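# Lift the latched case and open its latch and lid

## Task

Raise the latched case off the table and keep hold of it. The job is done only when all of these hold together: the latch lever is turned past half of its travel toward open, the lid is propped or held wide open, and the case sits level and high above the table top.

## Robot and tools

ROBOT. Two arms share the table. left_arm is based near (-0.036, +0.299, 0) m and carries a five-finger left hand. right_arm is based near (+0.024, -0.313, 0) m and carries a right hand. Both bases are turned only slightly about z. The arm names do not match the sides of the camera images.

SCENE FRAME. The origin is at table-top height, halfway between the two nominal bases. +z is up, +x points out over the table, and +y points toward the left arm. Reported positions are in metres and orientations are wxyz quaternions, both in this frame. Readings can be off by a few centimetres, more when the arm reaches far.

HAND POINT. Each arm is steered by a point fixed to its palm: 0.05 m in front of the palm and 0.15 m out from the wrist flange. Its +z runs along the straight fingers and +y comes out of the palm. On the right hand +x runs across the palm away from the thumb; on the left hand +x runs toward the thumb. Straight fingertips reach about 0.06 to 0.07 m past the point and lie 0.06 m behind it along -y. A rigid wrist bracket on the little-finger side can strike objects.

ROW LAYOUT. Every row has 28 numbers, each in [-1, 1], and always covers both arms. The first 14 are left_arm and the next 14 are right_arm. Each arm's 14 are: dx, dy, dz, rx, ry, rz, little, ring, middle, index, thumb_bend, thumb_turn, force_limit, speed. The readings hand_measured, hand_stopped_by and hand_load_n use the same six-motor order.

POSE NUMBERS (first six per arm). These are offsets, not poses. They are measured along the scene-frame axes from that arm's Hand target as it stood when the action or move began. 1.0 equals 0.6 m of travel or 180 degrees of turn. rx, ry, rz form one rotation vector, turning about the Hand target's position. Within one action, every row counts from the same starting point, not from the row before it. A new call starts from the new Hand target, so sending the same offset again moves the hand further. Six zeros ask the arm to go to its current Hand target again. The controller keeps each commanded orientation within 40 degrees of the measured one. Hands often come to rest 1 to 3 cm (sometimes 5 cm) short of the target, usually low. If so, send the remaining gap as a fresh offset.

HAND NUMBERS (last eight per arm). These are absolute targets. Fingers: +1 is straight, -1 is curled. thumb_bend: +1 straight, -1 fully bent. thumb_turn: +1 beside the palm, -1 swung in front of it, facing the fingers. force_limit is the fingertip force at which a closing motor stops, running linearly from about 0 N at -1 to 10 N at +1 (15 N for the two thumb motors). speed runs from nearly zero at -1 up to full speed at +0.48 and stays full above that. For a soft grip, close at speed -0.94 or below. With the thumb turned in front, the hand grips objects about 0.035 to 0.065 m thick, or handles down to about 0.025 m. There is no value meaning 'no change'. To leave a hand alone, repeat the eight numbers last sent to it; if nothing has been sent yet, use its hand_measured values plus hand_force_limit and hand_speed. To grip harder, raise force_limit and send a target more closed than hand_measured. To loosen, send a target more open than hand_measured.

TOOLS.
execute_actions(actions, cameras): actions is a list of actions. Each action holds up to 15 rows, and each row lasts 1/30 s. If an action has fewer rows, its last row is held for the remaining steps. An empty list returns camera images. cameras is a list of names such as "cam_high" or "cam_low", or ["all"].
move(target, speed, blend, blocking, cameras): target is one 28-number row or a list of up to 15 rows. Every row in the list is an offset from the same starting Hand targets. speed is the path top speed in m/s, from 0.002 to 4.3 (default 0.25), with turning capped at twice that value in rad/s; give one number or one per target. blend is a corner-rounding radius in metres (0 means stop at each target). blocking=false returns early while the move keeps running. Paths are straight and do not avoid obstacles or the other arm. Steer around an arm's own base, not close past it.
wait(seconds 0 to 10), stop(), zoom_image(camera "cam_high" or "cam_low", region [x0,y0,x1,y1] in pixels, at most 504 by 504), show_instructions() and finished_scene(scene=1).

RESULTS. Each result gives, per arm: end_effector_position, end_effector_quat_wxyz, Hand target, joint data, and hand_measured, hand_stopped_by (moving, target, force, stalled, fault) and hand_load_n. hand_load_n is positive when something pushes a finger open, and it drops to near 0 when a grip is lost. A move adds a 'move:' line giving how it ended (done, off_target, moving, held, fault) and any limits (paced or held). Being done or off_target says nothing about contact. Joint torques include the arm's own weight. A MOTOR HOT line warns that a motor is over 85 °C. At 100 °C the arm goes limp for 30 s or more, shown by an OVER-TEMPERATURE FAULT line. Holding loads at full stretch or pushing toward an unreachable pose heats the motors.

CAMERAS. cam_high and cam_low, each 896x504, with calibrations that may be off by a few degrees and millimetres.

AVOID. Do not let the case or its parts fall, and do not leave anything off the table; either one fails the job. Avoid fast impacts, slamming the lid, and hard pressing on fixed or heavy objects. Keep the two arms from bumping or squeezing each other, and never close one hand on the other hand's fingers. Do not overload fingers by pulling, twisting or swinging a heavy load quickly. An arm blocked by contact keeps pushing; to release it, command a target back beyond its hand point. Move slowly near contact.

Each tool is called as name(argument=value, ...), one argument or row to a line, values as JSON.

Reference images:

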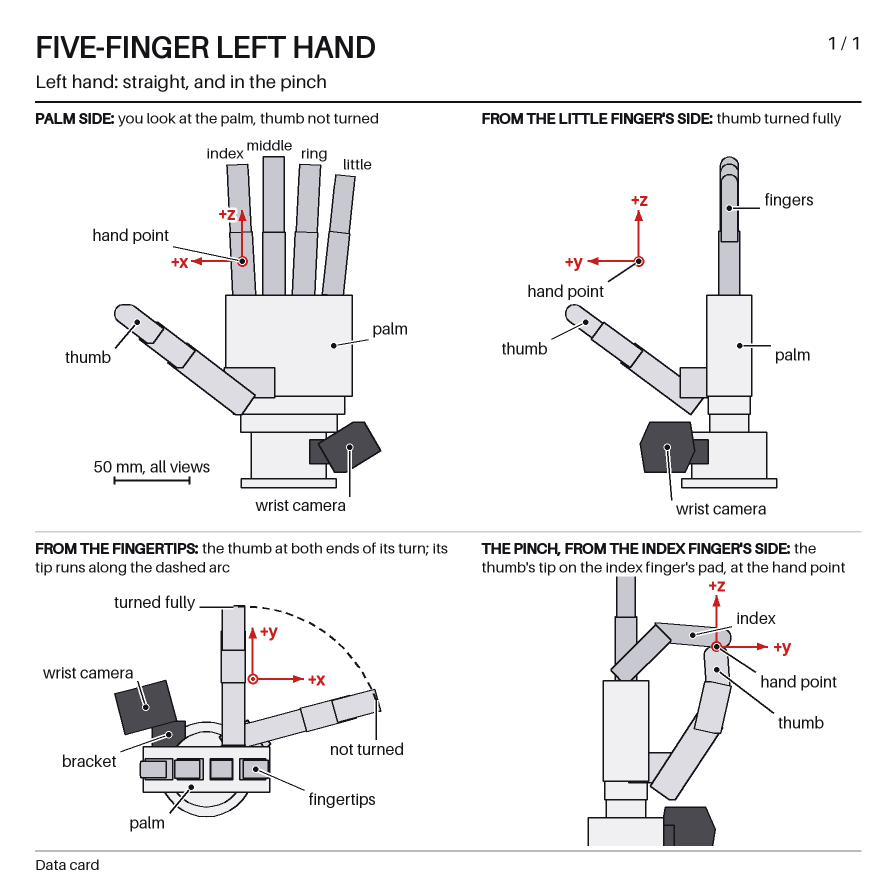

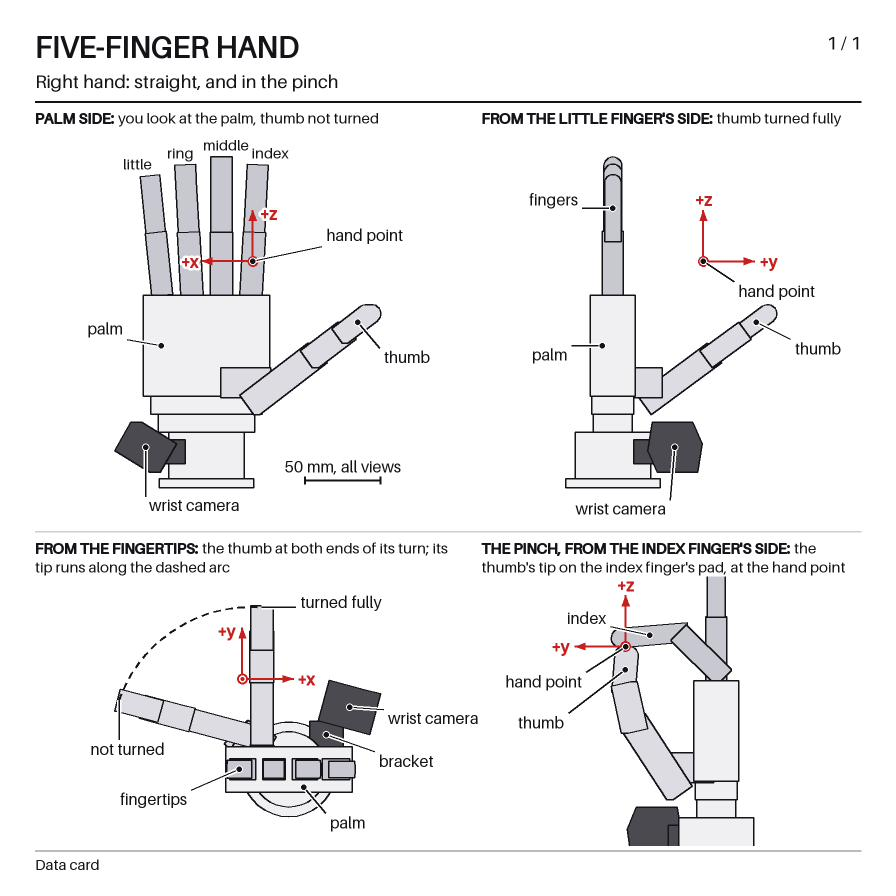

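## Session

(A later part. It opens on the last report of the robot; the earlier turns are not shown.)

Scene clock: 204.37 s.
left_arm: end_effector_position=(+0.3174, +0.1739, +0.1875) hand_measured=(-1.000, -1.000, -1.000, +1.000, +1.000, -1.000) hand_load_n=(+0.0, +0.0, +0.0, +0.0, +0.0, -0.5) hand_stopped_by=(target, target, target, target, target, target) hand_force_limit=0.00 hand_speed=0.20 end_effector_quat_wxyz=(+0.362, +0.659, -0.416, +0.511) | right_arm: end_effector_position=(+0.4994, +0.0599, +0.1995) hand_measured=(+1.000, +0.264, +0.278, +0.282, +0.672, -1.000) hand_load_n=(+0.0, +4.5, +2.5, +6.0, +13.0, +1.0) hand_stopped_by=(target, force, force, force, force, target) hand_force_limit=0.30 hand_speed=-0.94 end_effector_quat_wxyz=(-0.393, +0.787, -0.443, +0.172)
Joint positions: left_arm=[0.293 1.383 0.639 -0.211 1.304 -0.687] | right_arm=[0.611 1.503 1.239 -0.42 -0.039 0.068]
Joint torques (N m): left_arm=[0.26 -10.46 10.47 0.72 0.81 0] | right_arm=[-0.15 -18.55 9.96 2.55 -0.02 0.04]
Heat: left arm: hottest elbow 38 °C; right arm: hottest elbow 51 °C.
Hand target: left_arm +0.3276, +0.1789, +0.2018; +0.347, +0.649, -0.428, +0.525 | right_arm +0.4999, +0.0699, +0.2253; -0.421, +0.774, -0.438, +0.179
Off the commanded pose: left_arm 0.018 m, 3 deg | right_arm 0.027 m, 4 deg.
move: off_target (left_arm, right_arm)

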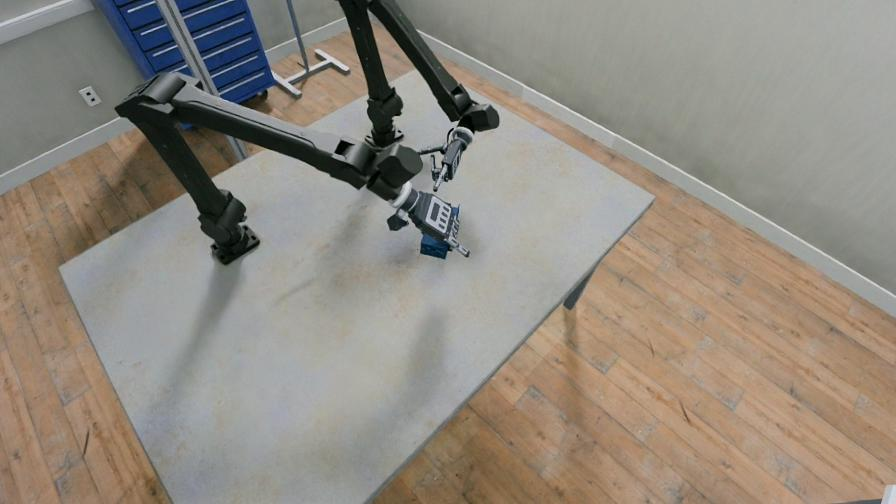

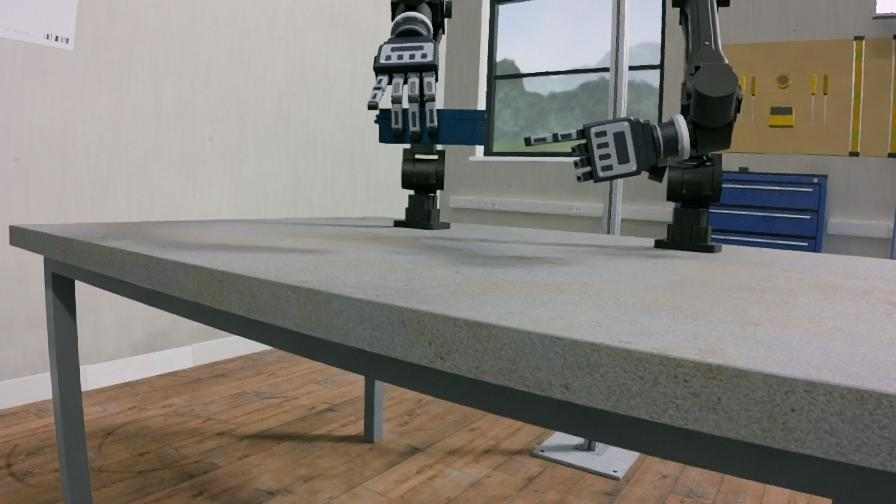

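move(
  target=[0,0,0,0,0,0,-1,-1,-1,1,1,-1,0,0.2,0.267,0.133,0.141,0,0,-0.344,1,-0.6,-0.6,-0.5,0.6,-1,0.3,-0.94],
  speed=0.25,
  cameras=["cam_low","cam_high"],
)

Scene clock: 211.87 s.
left_arm: end_effector_position=(+0.3175, +0.1740, +0.1874) hand_measured=(-1.000, -1.000, -1.000, +1.000, +1.000, -1.000) hand_load_n=(+0.0, +0.0, +0.0, +0.0, +0.0, -0.5) hand_stopped_by=(target, target, target, target, target, target) hand_force_limit=0.00 hand_speed=0.20 end_effector_quat_wxyz=(+0.362, +0.659, -0.416, +0.511) | right_arm: end_effector_position=(+0.6606, +0.1387, +0.2866) hand_measured=(+1.000, +0.264, +0.278, +0.282, +0.672, -1.000) hand_load_n=(+0.0, +4.5, +2.5, +6.0, +13.0, +1.0) hand_stopped_by=(target, force, force, force, force, target) hand_force_limit=0.30 hand_speed=-0.94 end_effector_quat_wxyz=(+0.246, -0.451, +0.771, -0.376)
Joint positions: left_arm=[0.293 1.383 0.639 -0.211 1.304 -0.687] | right_arm=[0.763 2.234 2.579 -1.472 0.849 1.056]
Joint torques (N m): left_arm=[0.38 -10.46 10.3 0.83 0.81 -0.02] | right_arm=[-0.03 -26.05 13.42 0.49 0.83 0.05]
Heat: left arm: hottest elbow 38 °C; right arm: hottest elbow 50 °C.
Hand target: left_arm +0.3270, +0.1789, +0.2018; +0.347, +0.649, -0.427, +0.526 (not the last commanded pose) | right_arm +0.6602, +0.1496, +0.3098; +0.269, -0.438, +0.774, -0.370
Off the commanded pose: left_arm 0.018 m, 3 deg | right_arm 0.026 m, 3 deg.
move: off_target (left_arm, right_arm)

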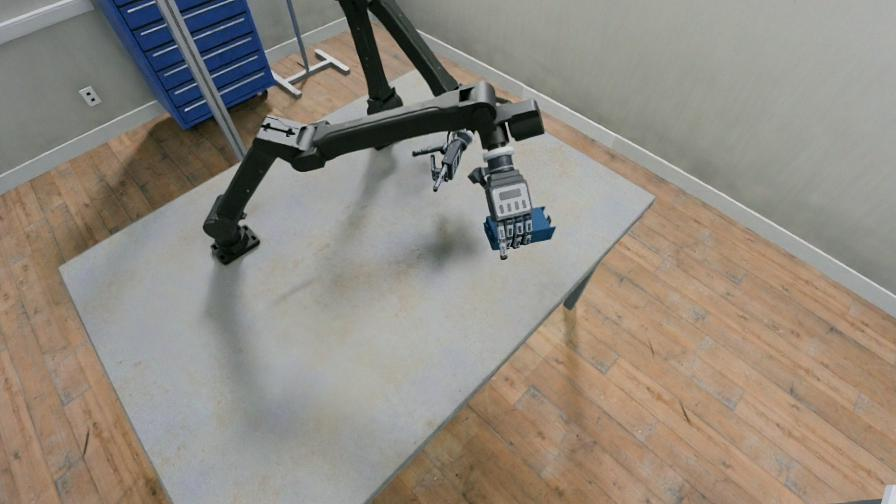

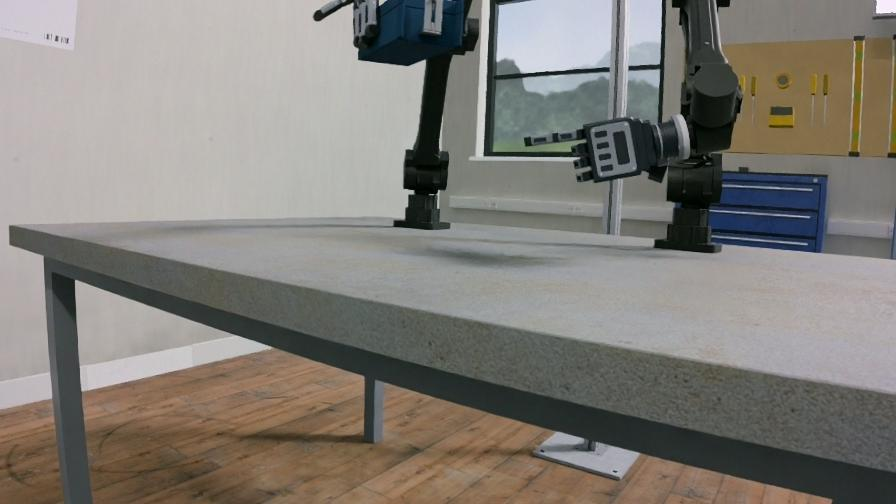

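zoom_image(
  camera="cam_low",
  region=[385, 0, 485, 75],
)

zoom_image(
  camera="cam_high",
  region=[510, 190, 570, 250],
)

Scaled by 5.040 from the camera's 896x504 image, which has a finer 1280x720 frame.

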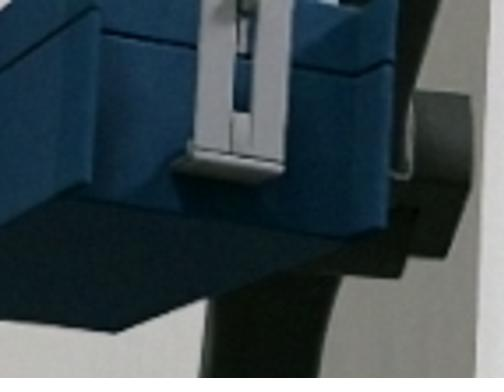

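Scaled by 8.400 from the camera's 896x504 image, which has a finer 1280x720 frame.

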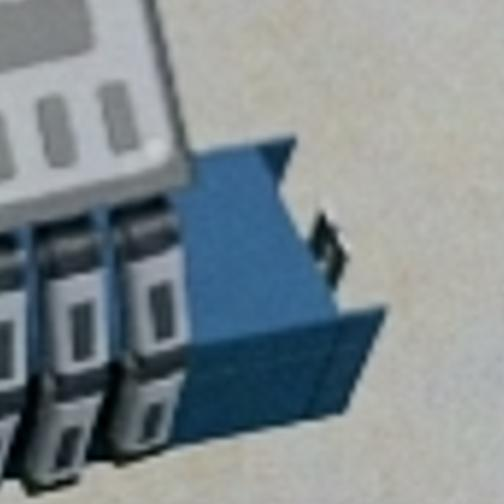

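zoom_image(
  camera="cam_low",
  region=[415, 0, 470, 50],
)

Scaled by 9.164 from the camera's 896x504 image, which has a finer 1280x720 frame.

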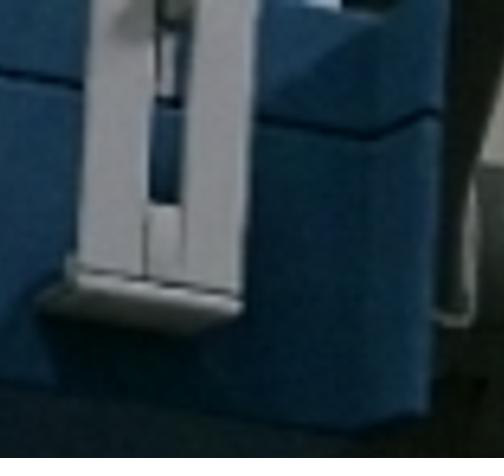

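move(
  target=[0,0,0,0,0,0,-1,-1,-1,0.5,1,-1,0,0.2,-0.267,-0.133,-0.141,0,0,0.344,1,-0.6,-0.6,-0.5,0.6,-1,0.3,-0.94],
  speed=0.25,
  cameras=["cam_low","cam_high"],
)

zoom_image(
  camera="cam_low",
  region=[370, 80, 570, 190],
)

zoom_image(
  camera="cam_high",
  region=[410, 150, 510, 250],
)

Scene clock: 218.70 s.
left_arm: end_effector_position=(+0.3174, +0.1740, +0.1874) hand_measured=(-1.000, -1.000, -1.000, +0.500, +1.000, -1.000) hand_load_n=(+0.0, +0.5, +0.0, +0.0, +0.0, -0.5) hand_stopped_by=(target, target, target, target, target, target) hand_force_limit=0.00 hand_speed=0.20 end_effector_quat_wxyz=(+0.362, +0.659, -0.416, +0.511) | right_arm: end_effector_position=(+0.4909, +0.0719, +0.2000) hand_measured=(+1.000, +0.264, +0.278, +0.282, +0.672, -1.000) hand_load_n=(+0.0, +4.5, +2.5, +6.0, +13.0, +1.0) hand_stopped_by=(target, force, force, force, force, target) hand_force_limit=0.30 hand_speed=-0.94 end_effector_quat_wxyz=(-0.396, +0.785, -0.446, +0.164)
Joint positions: left_arm=[0.293 1.383 0.639 -0.211 1.304 -0.686] | right_arm=[0.634 1.504 1.239 -0.42 -0.033 0.098]
Joint torques (N m): left_arm=[0.32 -10.58 10.29 0.8 0.78 -0.03] | right_arm=[-1.67 -18.55 9.94 2.54 -0.19 -0.2]
Heat: left arm: hottest elbow 38 °C; right arm: hottest elbow 48 °C.
Hand target: left_arm +0.3271, +0.1789, +0.2018; +0.347, +0.649, -0.427, +0.526 | right_arm +0.4999, +0.0698, +0.2251; -0.421, +0.774, -0.438, +0.179
Off the commanded pose: left_arm 0.018 m, 3 deg | right_arm 0.027 m, 4 deg.
move: off_target (left_arm, right_arm)

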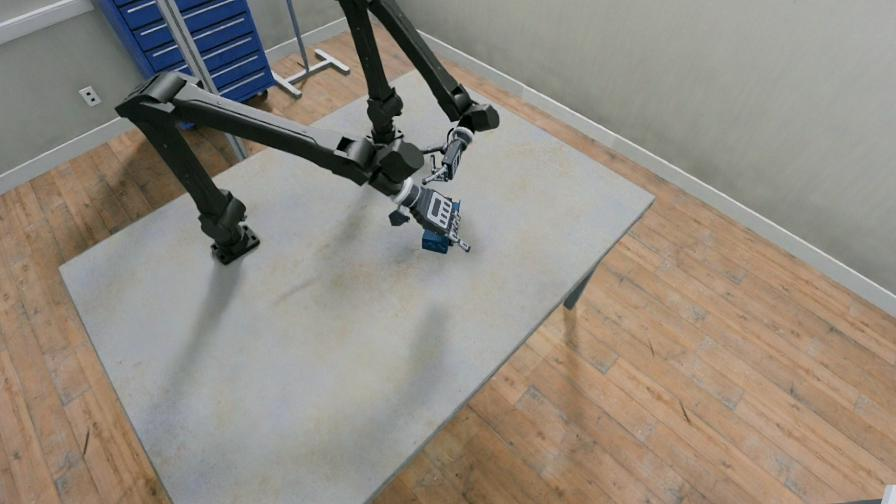

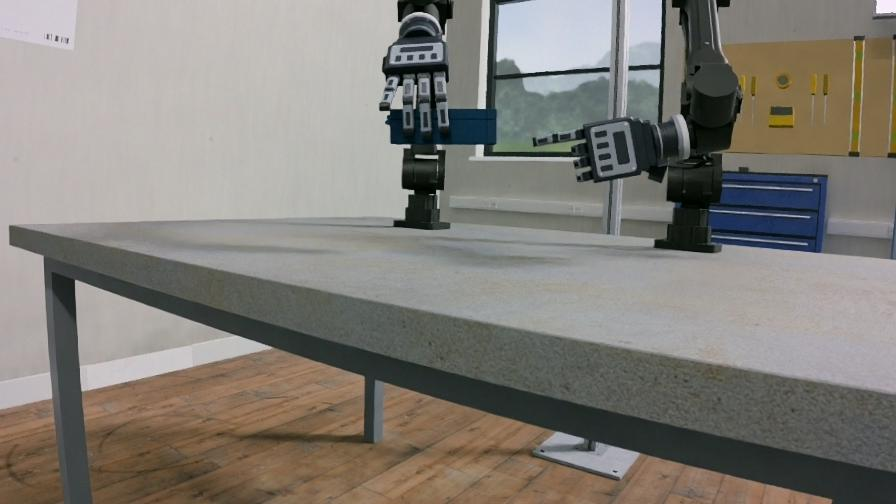

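Scaled by 2.520 from the camera's 896x504 image, which has a finer 1280x720 frame.

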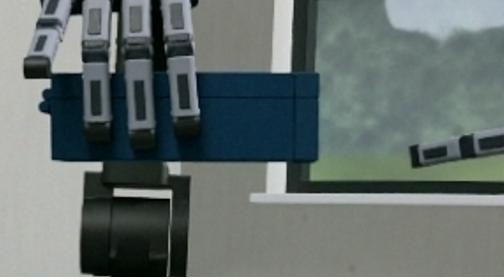

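Scaled by 5.040 from the camera's 896x504 image, which has a finer 1280x720 frame.

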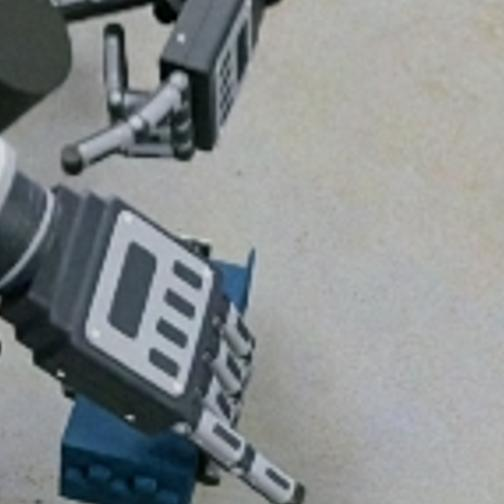

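move(
  target=[
    [0.186,0.075,0.008,0,0,0,-1,-1,-1,0.5,1,-1,0,0.2,0,0,0,0,0,0,1,-0.6,-0.6,-0.5,0.6,-1,0.3,-0.94],
    [0.205,0.038,0.008,0,0,0,-1,-1,-1,0.5,1,-1,0,0.2,0,0,0,0,0,0,1,-0.6,-0.6,-0.5,0.6,-1,0.3,-0.94],
  ],
  speed=0.15,
  blend=0.02,
  cameras=["cam_low","cam_high"],
)

zoom_image(
  camera="cam_low",
  region=[440, 90, 560, 170],
)

zoom_image(
  camera="cam_high",
  region=[430, 160, 500, 230],
)

Scene clock: 222.10 s.
left_arm: end_effector_position=(+0.4353, +0.1997, +0.2035) hand_measured=(-1.000, -1.000, -1.000, +0.500, +1.000, -1.000) hand_load_n=(+0.0, +0.0, +0.0, +0.0, +0.0, -0.5) hand_stopped_by=(target, target, target, target, target, target) hand_force_limit=0.00 hand_speed=0.20 end_effector_quat_wxyz=(+0.352, +0.651, -0.425, +0.520) | right_arm: end_effector_position=(+0.4909, +0.0720, +0.2000) hand_measured=(+1.000, +0.264, +0.278, +0.282, +0.672, -1.000) hand_load_n=(+0.0, +4.5, +2.5, +6.0, +13.0, +1.5) hand_stopped_by=(target, force, force, force, force, target) hand_force_limit=0.30 hand_speed=-0.94 end_effector_quat_wxyz=(-0.396, +0.786, -0.446, +0.164)
Joint positions: left_arm=[0.288 1.635 0.98 -0.254 1.301 -0.697] | right_arm=[0.634 1.504 1.239 -0.42 -0.033 0.098]
Joint torques (N m): left_arm=[-0.44 -11.87 11.06 1.76 0.52 -0.28] | right_arm=[-1.67 -18.55 9.95 2.54 -0.19 -0.22]
Heat: left arm: hottest elbow 38 °C; right arm: hottest elbow 48 °C.
Hand target: left_arm +0.4500, +0.2016, +0.2065; +0.347, +0.649, -0.427, +0.525 | right_arm +0.4999, +0.0698, +0.2252; -0.421, +0.774, -0.438, +0.179
Off the commanded pose: left_arm 0.015 m, 1 deg | right_arm 0.027 m, 4 deg.
move: off_target (left_arm, right_arm); blend cut to 0.0125 m at target 1

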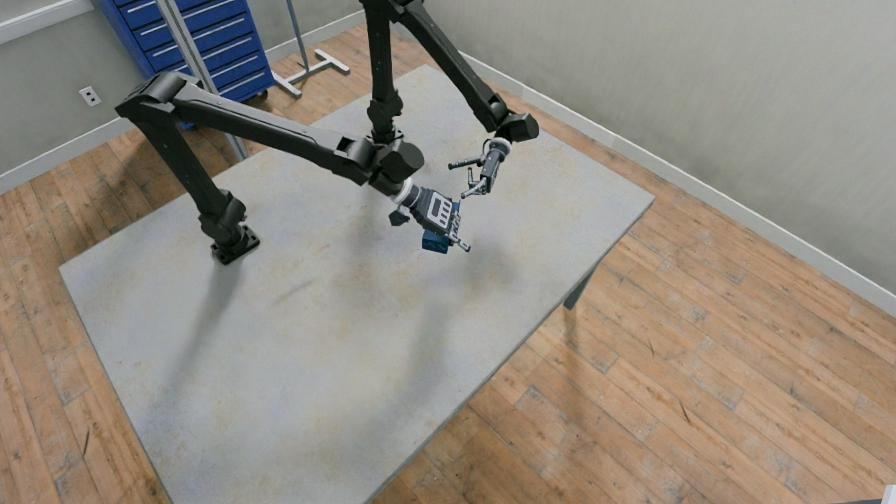

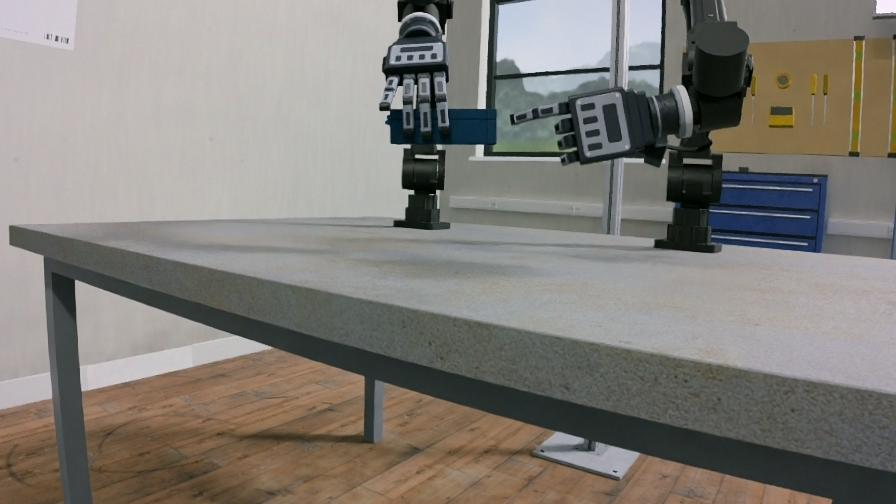

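Scaled by 4.200 from the camera's 896x504 image, which has a finer 1280x720 frame.

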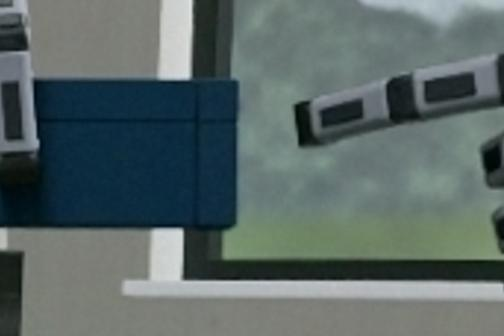

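Scaled by 7.200 from the camera's 896x504 image, which has a finer 1280x720 frame.

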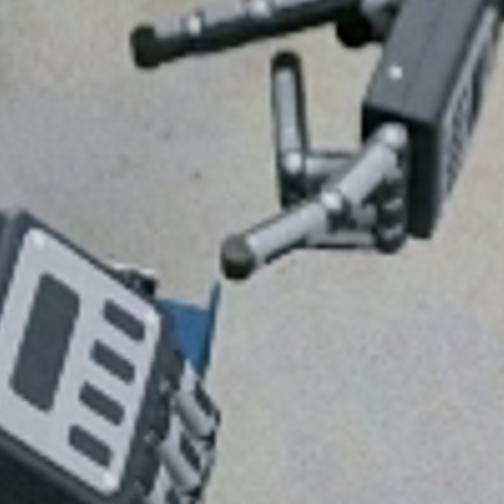

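move(
  target=[0.0092,-0.0117,-0.018,0,0,0,-1,-1,-1,0.5,1,-1,0,0.2,0,0,0,0,0,0,1,-0.6,-0.6,-0.5,0.6,-1,0.3,-0.94],
  speed=0.05,
  cameras=["all"],
)

Scene clock: 225.53 s.
left_arm: end_effector_position=(+0.4441, +0.1957, +0.1951) hand_measured=(-1.000, -1.000, -1.000, +0.500, +1.000, -1.000) hand_load_n=(+0.0, +0.5, +0.0, +0.0, +0.0, -0.5) hand_stopped_by=(target, target, target, target, target, target) hand_force_limit=0.00 hand_speed=0.20 end_effector_quat_wxyz=(+0.349, +0.651, -0.425, +0.523) | right_arm: end_effector_position=(+0.4909, +0.0720, +0.2000) hand_measured=(+1.000, +0.264, +0.278, +0.282, +0.672, -1.000) hand_load_n=(+0.0, +4.5, +2.5, +6.0, +13.0, +1.0) hand_stopped_by=(target, force, force, force, force, target) hand_force_limit=0.30 hand_speed=-0.94 end_effector_quat_wxyz=(-0.396, +0.786, -0.446, +0.164)
Joint positions: left_arm=[0.276 1.661 0.98 -0.175 1.29 -0.745] | right_arm=[0.634 1.504 1.239 -0.42 -0.033 0.098]
Joint torques (N m): left_arm=[-0.67 -12.28 10.22 1.84 0.49 -0.26] | right_arm=[-1.67 -18.61 9.94 2.54 -0.19 -0.21]
Heat: left arm: hottest elbow 38 °C; right arm: hottest elbow 47 °C.
Hand target: left_arm +0.4554, +0.1945, +0.1956; +0.347, +0.649, -0.427, +0.525 | right_arm +0.4999, +0.0698, +0.2252; -0.421, +0.774, -0.438, +0.179
Off the commanded pose: left_arm 0.011 m, 0 deg | right_arm 0.027 m, 4 deg.
move: off_target (left_arm, right_arm)

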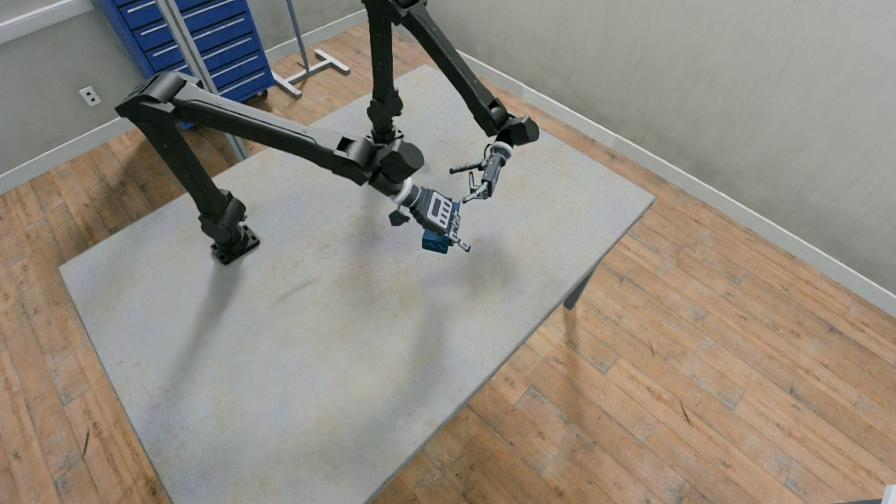

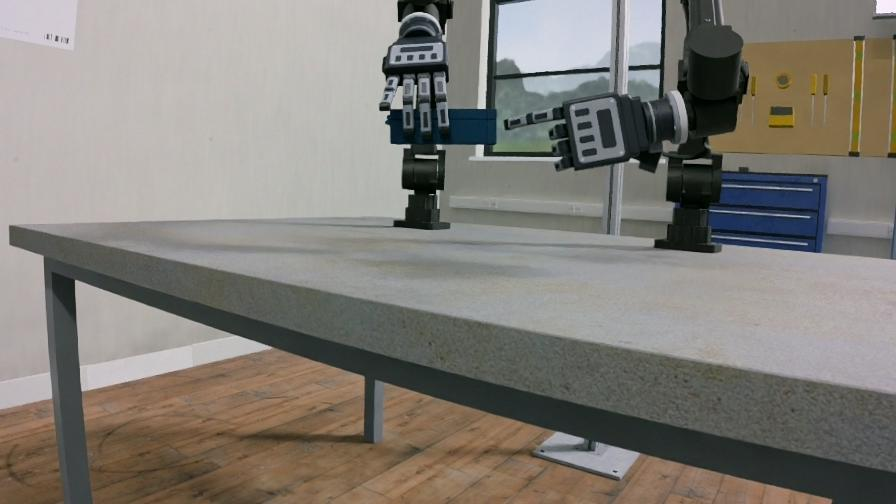

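zoom_image(
  camera="cam_low",
  region=[430, 90, 560, 180],
)

zoom_image(
  camera="cam_high",
  region=[430, 160, 510, 220],
)

Scaled by 3.877 from the camera's 896x504 image, which has a finer 1280x720 frame.

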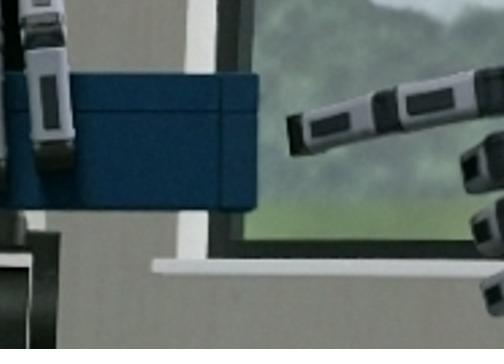

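Scaled by 6.300 from the camera's 896x504 image, which has a finer 1280x720 frame.

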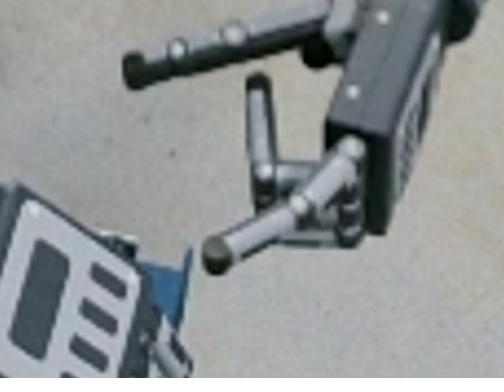

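move(
  target=[-0.0343,-0.0285,-0.005,0,0,0,-1,-1,-1,0.5,1,-1,0,0.2,0,0,0,0,0,0,1,-0.6,-0.6,-0.5,0.6,-1,0.3,-0.94],
  speed=0.05,
  cameras=["all"],
)

zoom_image(
  camera="cam_low",
  region=[460, 90, 540, 160],
)

zoom_image(
  camera="cam_high",
  region=[430, 170, 490, 215],
)

Scene clock: 231.57 s.
left_arm: end_effector_position=(+0.4354, +0.1804, +0.1856) hand_measured=(-1.000, -1.000, -1.000, +0.500, +1.000, -1.000) hand_load_n=(+0.0, +0.0, +0.0, +0.0, +0.0, +0.0) hand_stopped_by=(target, target, target, target, target, target) hand_force_limit=0.00 hand_speed=0.20 end_effector_quat_wxyz=(+0.351, +0.653, -0.424, +0.521) | right_arm: end_effector_position=(+0.4909, +0.0720, +0.2000) hand_measured=(+1.000, +0.264, +0.278, +0.282, +0.672, -1.000) hand_load_n=(+0.0, +4.0, +2.5, +6.0, +13.0, +1.5) hand_stopped_by=(target, force, force, force, force, target) hand_force_limit=0.30 hand_speed=-0.94 end_effector_quat_wxyz=(-0.396, +0.786, -0.446, +0.164)
Joint positions: left_arm=[0.247 1.653 0.926 -0.07 1.271 -0.814] | right_arm=[0.634 1.504 1.239 -0.42 -0.033 0.098]
Joint torques (N m): left_arm=[-0.56 -15.09 7.32 1.88 0.45 -0.25] | right_arm=[-1.67 -18.61 9.94 2.55 -0.19 -0.21]
Heat: left arm: hottest elbow 38 °C; right arm: hottest elbow 46 °C.
Hand target: left_arm +0.4350, +0.1776, +0.1926; +0.347, +0.649, -0.427, +0.525 | right_arm +0.4999, +0.0698, +0.2252; -0.421, +0.774, -0.438, +0.179
Off the commanded pose: left_arm 0.008 m, 1 deg | right_arm 0.027 m, 4 deg.
move: off_target (right_arm)

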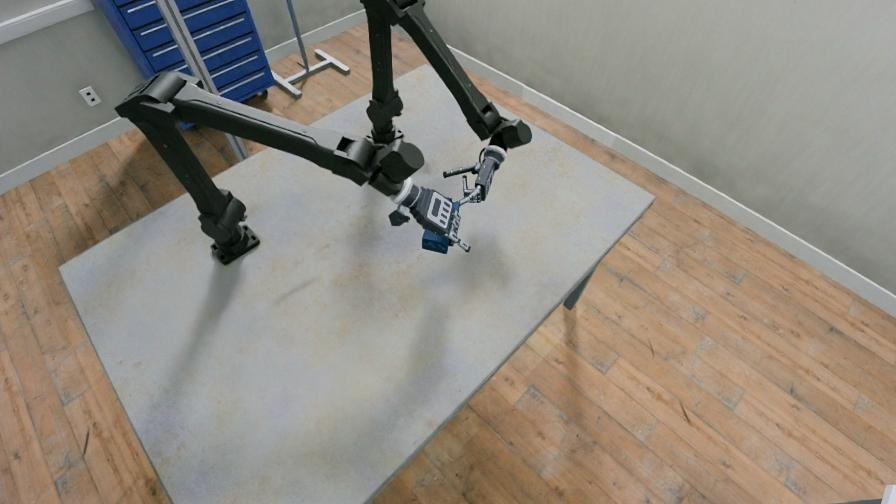

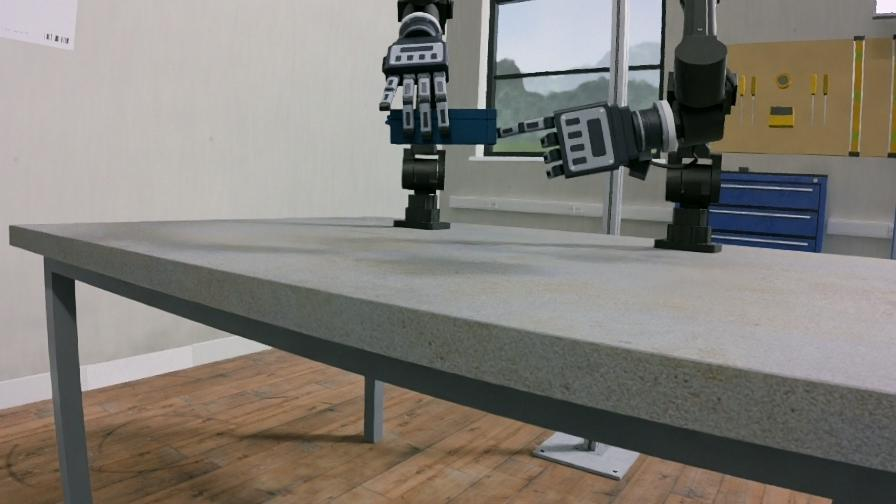

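Scaled by 6.300 from the camera's 896x504 image, which has a finer 1280x720 frame.

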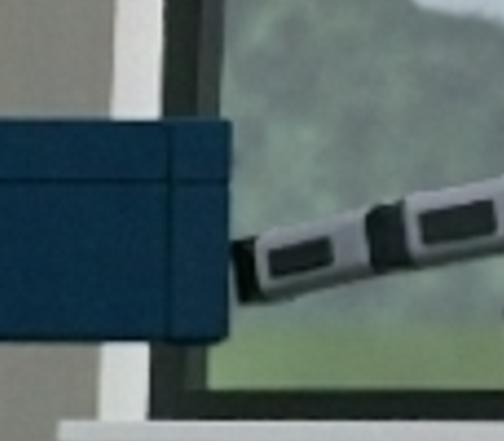

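Scaled by 8.400 from the camera's 896x504 image, which has a finer 1280x720 frame.

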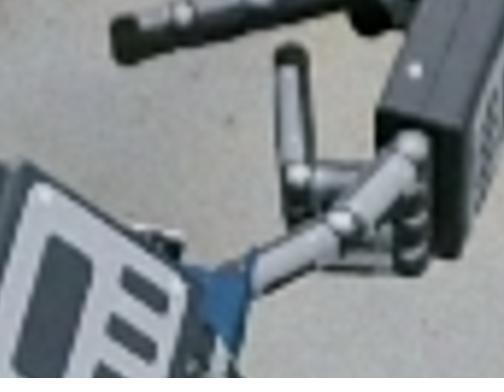

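move(
  target=[0,0.0015,0.0155,0,0,0,-1,-1,-1,0.5,1,-1,0,0.2,0,0,0,0,0,0,1,-0.6,-0.6,-0.5,0.6,-1,0.3,-0.94],
  speed=0.05,
  cameras=["cam_low","cam_high"],
)

zoom_image(
  camera="cam_low",
  region=[460, 90, 540, 160],
)

zoom_image(
  camera="cam_high",
  region=[430, 170, 490, 215],
)

Scene clock: 232.87 s.
left_arm: end_effector_position=(+0.4345, +0.1803, +0.1928) hand_measured=(-1.000, -1.000, -1.000, +0.500, +1.000, -1.000) hand_load_n=(+0.0, +0.0, +0.0, +0.0, +0.0, +0.0) hand_stopped_by=(target, target, target, target, target, target) hand_force_limit=0.00 hand_speed=0.20 end_effector_quat_wxyz=(+0.347, +0.649, -0.428, +0.525) | right_arm: end_effector_position=(+0.4909, +0.0720, +0.2000) hand_measured=(+1.000, +0.264, +0.278, +0.282, +0.672, -1.000) hand_load_n=(+0.0, +4.0, +2.5, +6.0, +13.0, +1.0) hand_stopped_by=(target, force, force, force, force, target) hand_force_limit=0.30 hand_speed=-0.94 end_effector_quat_wxyz=(-0.396, +0.786, -0.446, +0.164)
Joint positions: left_arm=[0.247 1.636 0.926 -0.07 1.271 -0.814] | right_arm=[0.634 1.504 1.239 -0.42 -0.033 0.098]
Joint torques (N m): left_arm=[-0.5 -15.15 8.24 0.87 0.48 -0.25] | right_arm=[-1.67 -18.55 9.95 2.54 -0.19 -0.21]
Heat: left arm: hottest elbow 38 °C; right arm: hottest elbow 46 °C.
Hand target: left_arm +0.4350, +0.1785, +0.2019; +0.347, +0.649, -0.427, +0.525 | right_arm +0.4999, +0.0698, +0.2252; -0.421, +0.774, -0.438, +0.179
Off the commanded pose: left_arm 0.009 m, 0 deg | right_arm 0.027 m, 4 deg.
move: off_target (right_arm)

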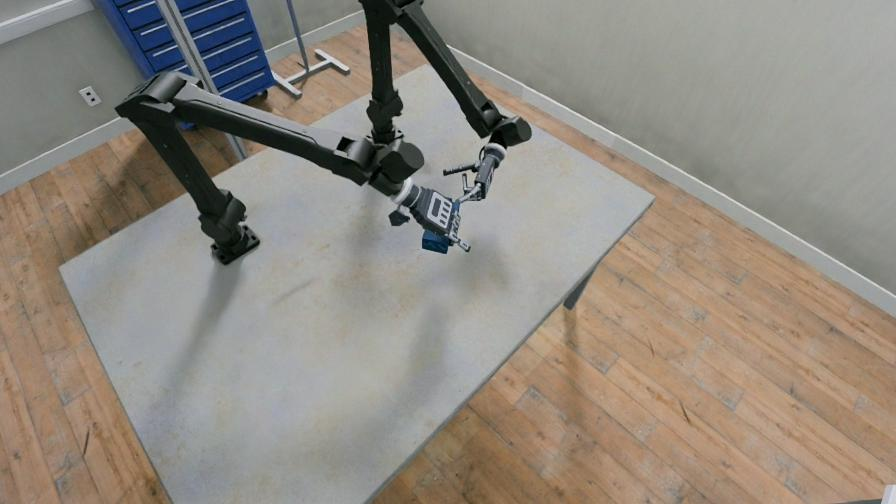

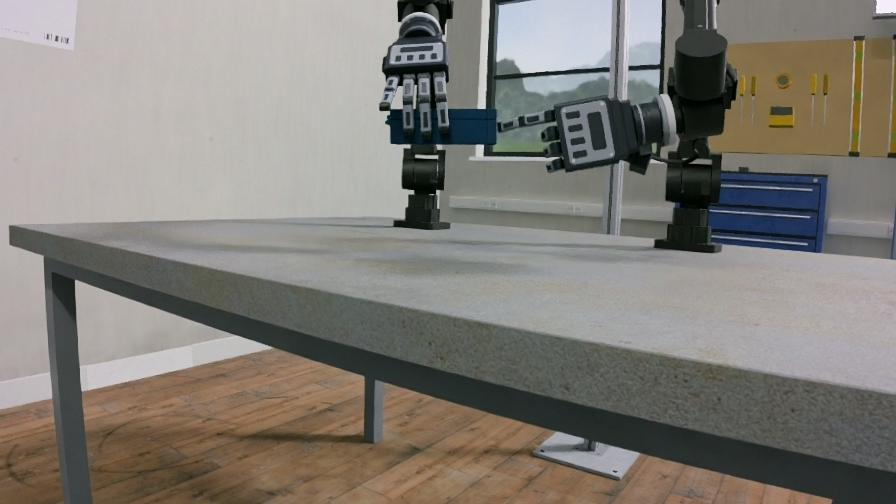

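Scaled by 6.300 from the camera's 896x504 image, which has a finer 1280x720 frame.

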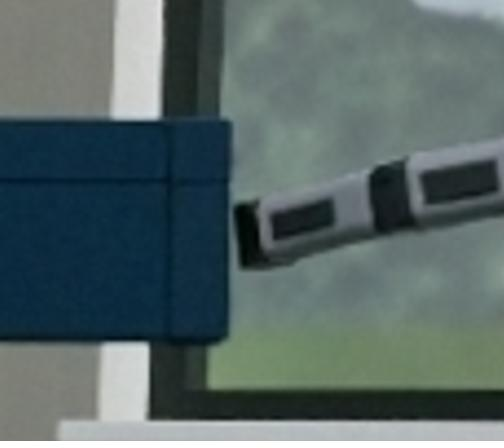

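Scaled by 8.400 from the camera's 896x504 image, which has a finer 1280x720 frame.

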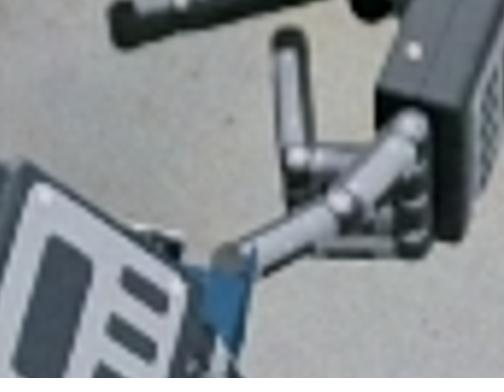

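zoom_image(
  camera="cam_high",
  region=[440, 186, 476, 213],
)

Scaled by 14.000 from the camera's 896x504 image, which has a finer 1280x720 frame.

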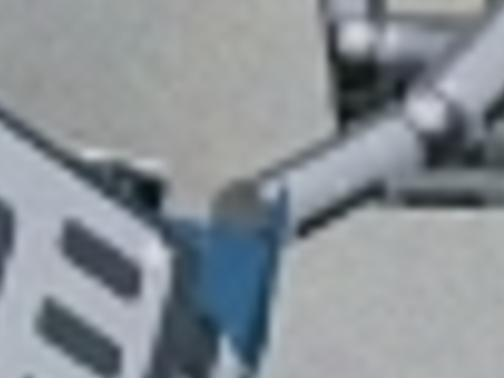

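move(
  target=[-0.0023,-0.0137,0,0,0,0,-1,-1,-1,0.5,1,-1,0,0.2,0,0,0,0,0,0,1,-0.6,-0.6,-0.5,0.6,-1,0.3,-0.94],
  speed=0.04,
  cameras=["cam_low","cam_high"],
)

zoom_image(
  camera="cam_low",
  region=[460, 90, 540, 160],
)

zoom_image(
  camera="cam_high",
  region=[440, 186, 476, 213],
)

Scene clock: 237.60 s.
left_arm: end_effector_position=(+0.4340, +0.1734, +0.1942) hand_measured=(-1.000, -1.000, -1.000, +0.500, +1.000, -1.000) hand_load_n=(+0.0, +0.0, +0.0, +0.0, +0.0, -0.5) hand_stopped_by=(target, target, target, target, target, target) hand_force_limit=0.00 hand_speed=0.20 end_effector_quat_wxyz=(+0.351, +0.653, -0.424, +0.520) | right_arm: end_effector_position=(+0.4909, +0.0720, +0.2000) hand_measured=(+1.000, +0.264, +0.278, +0.282, +0.672, -1.000) hand_load_n=(+0.0, +4.0, +2.5, +6.0, +13.0, +1.0) hand_stopped_by=(target, force, force, force, force, target) hand_force_limit=0.30 hand_speed=-0.94 end_effector_quat_wxyz=(-0.396, +0.786, -0.446, +0.164)
Joint positions: left_arm=[0.233 1.63 0.92 -0.057 1.26 -0.848] | right_arm=[0.634 1.504 1.239 -0.42 -0.033 0.098]
Joint torques (N m): left_arm=[-0.62 -15.15 7.53 1.91 0.42 -0.27] | right_arm=[-1.67 -18.61 9.94 2.54 -0.19 -0.21]
Heat: left arm: hottest elbow 38 °C; right arm: hottest elbow 45 °C.
Hand target: left_arm +0.4335, +0.1701, +0.2020; +0.347, +0.649, -0.427, +0.525 | right_arm +0.4999, +0.0698, +0.2252; -0.421, +0.774, -0.438, +0.179
Off the commanded pose: left_arm 0.008 m, 1 deg | right_arm 0.027 m, 4 deg.
move: off_target (right_arm)

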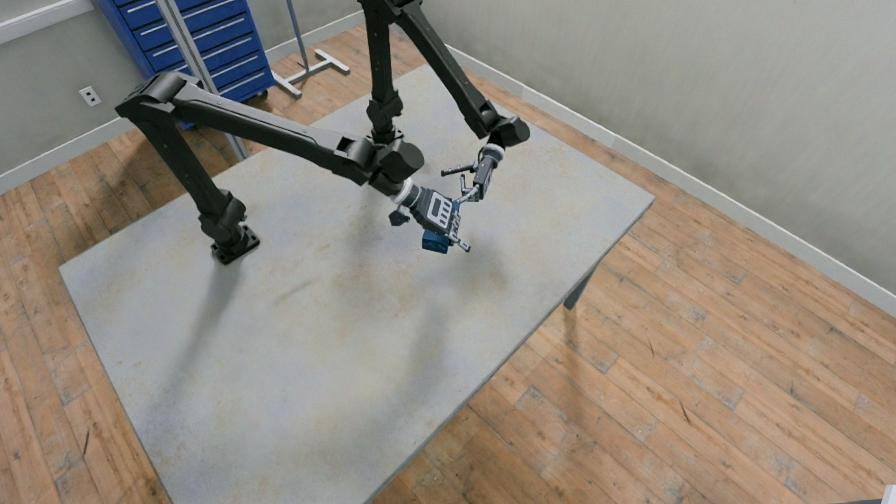

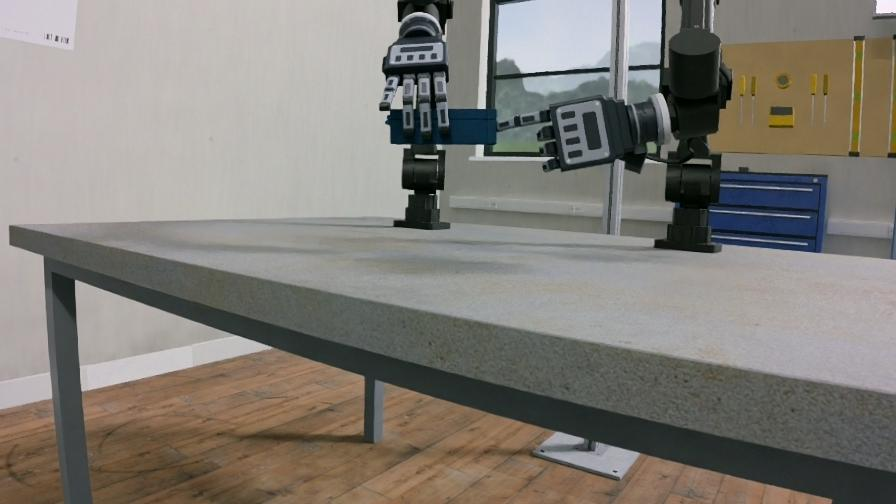

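Scaled by 6.300 from the camera's 896x504 image, which has a finer 1280x720 frame.

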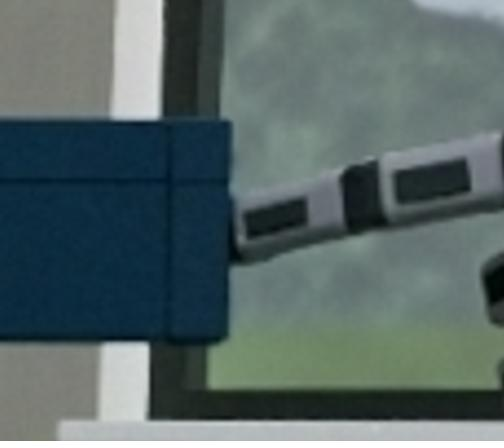

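Scaled by 14.000 from the camera's 896x504 image, which has a finer 1280x720 frame.

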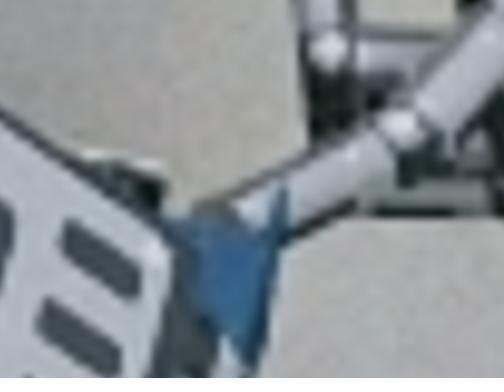

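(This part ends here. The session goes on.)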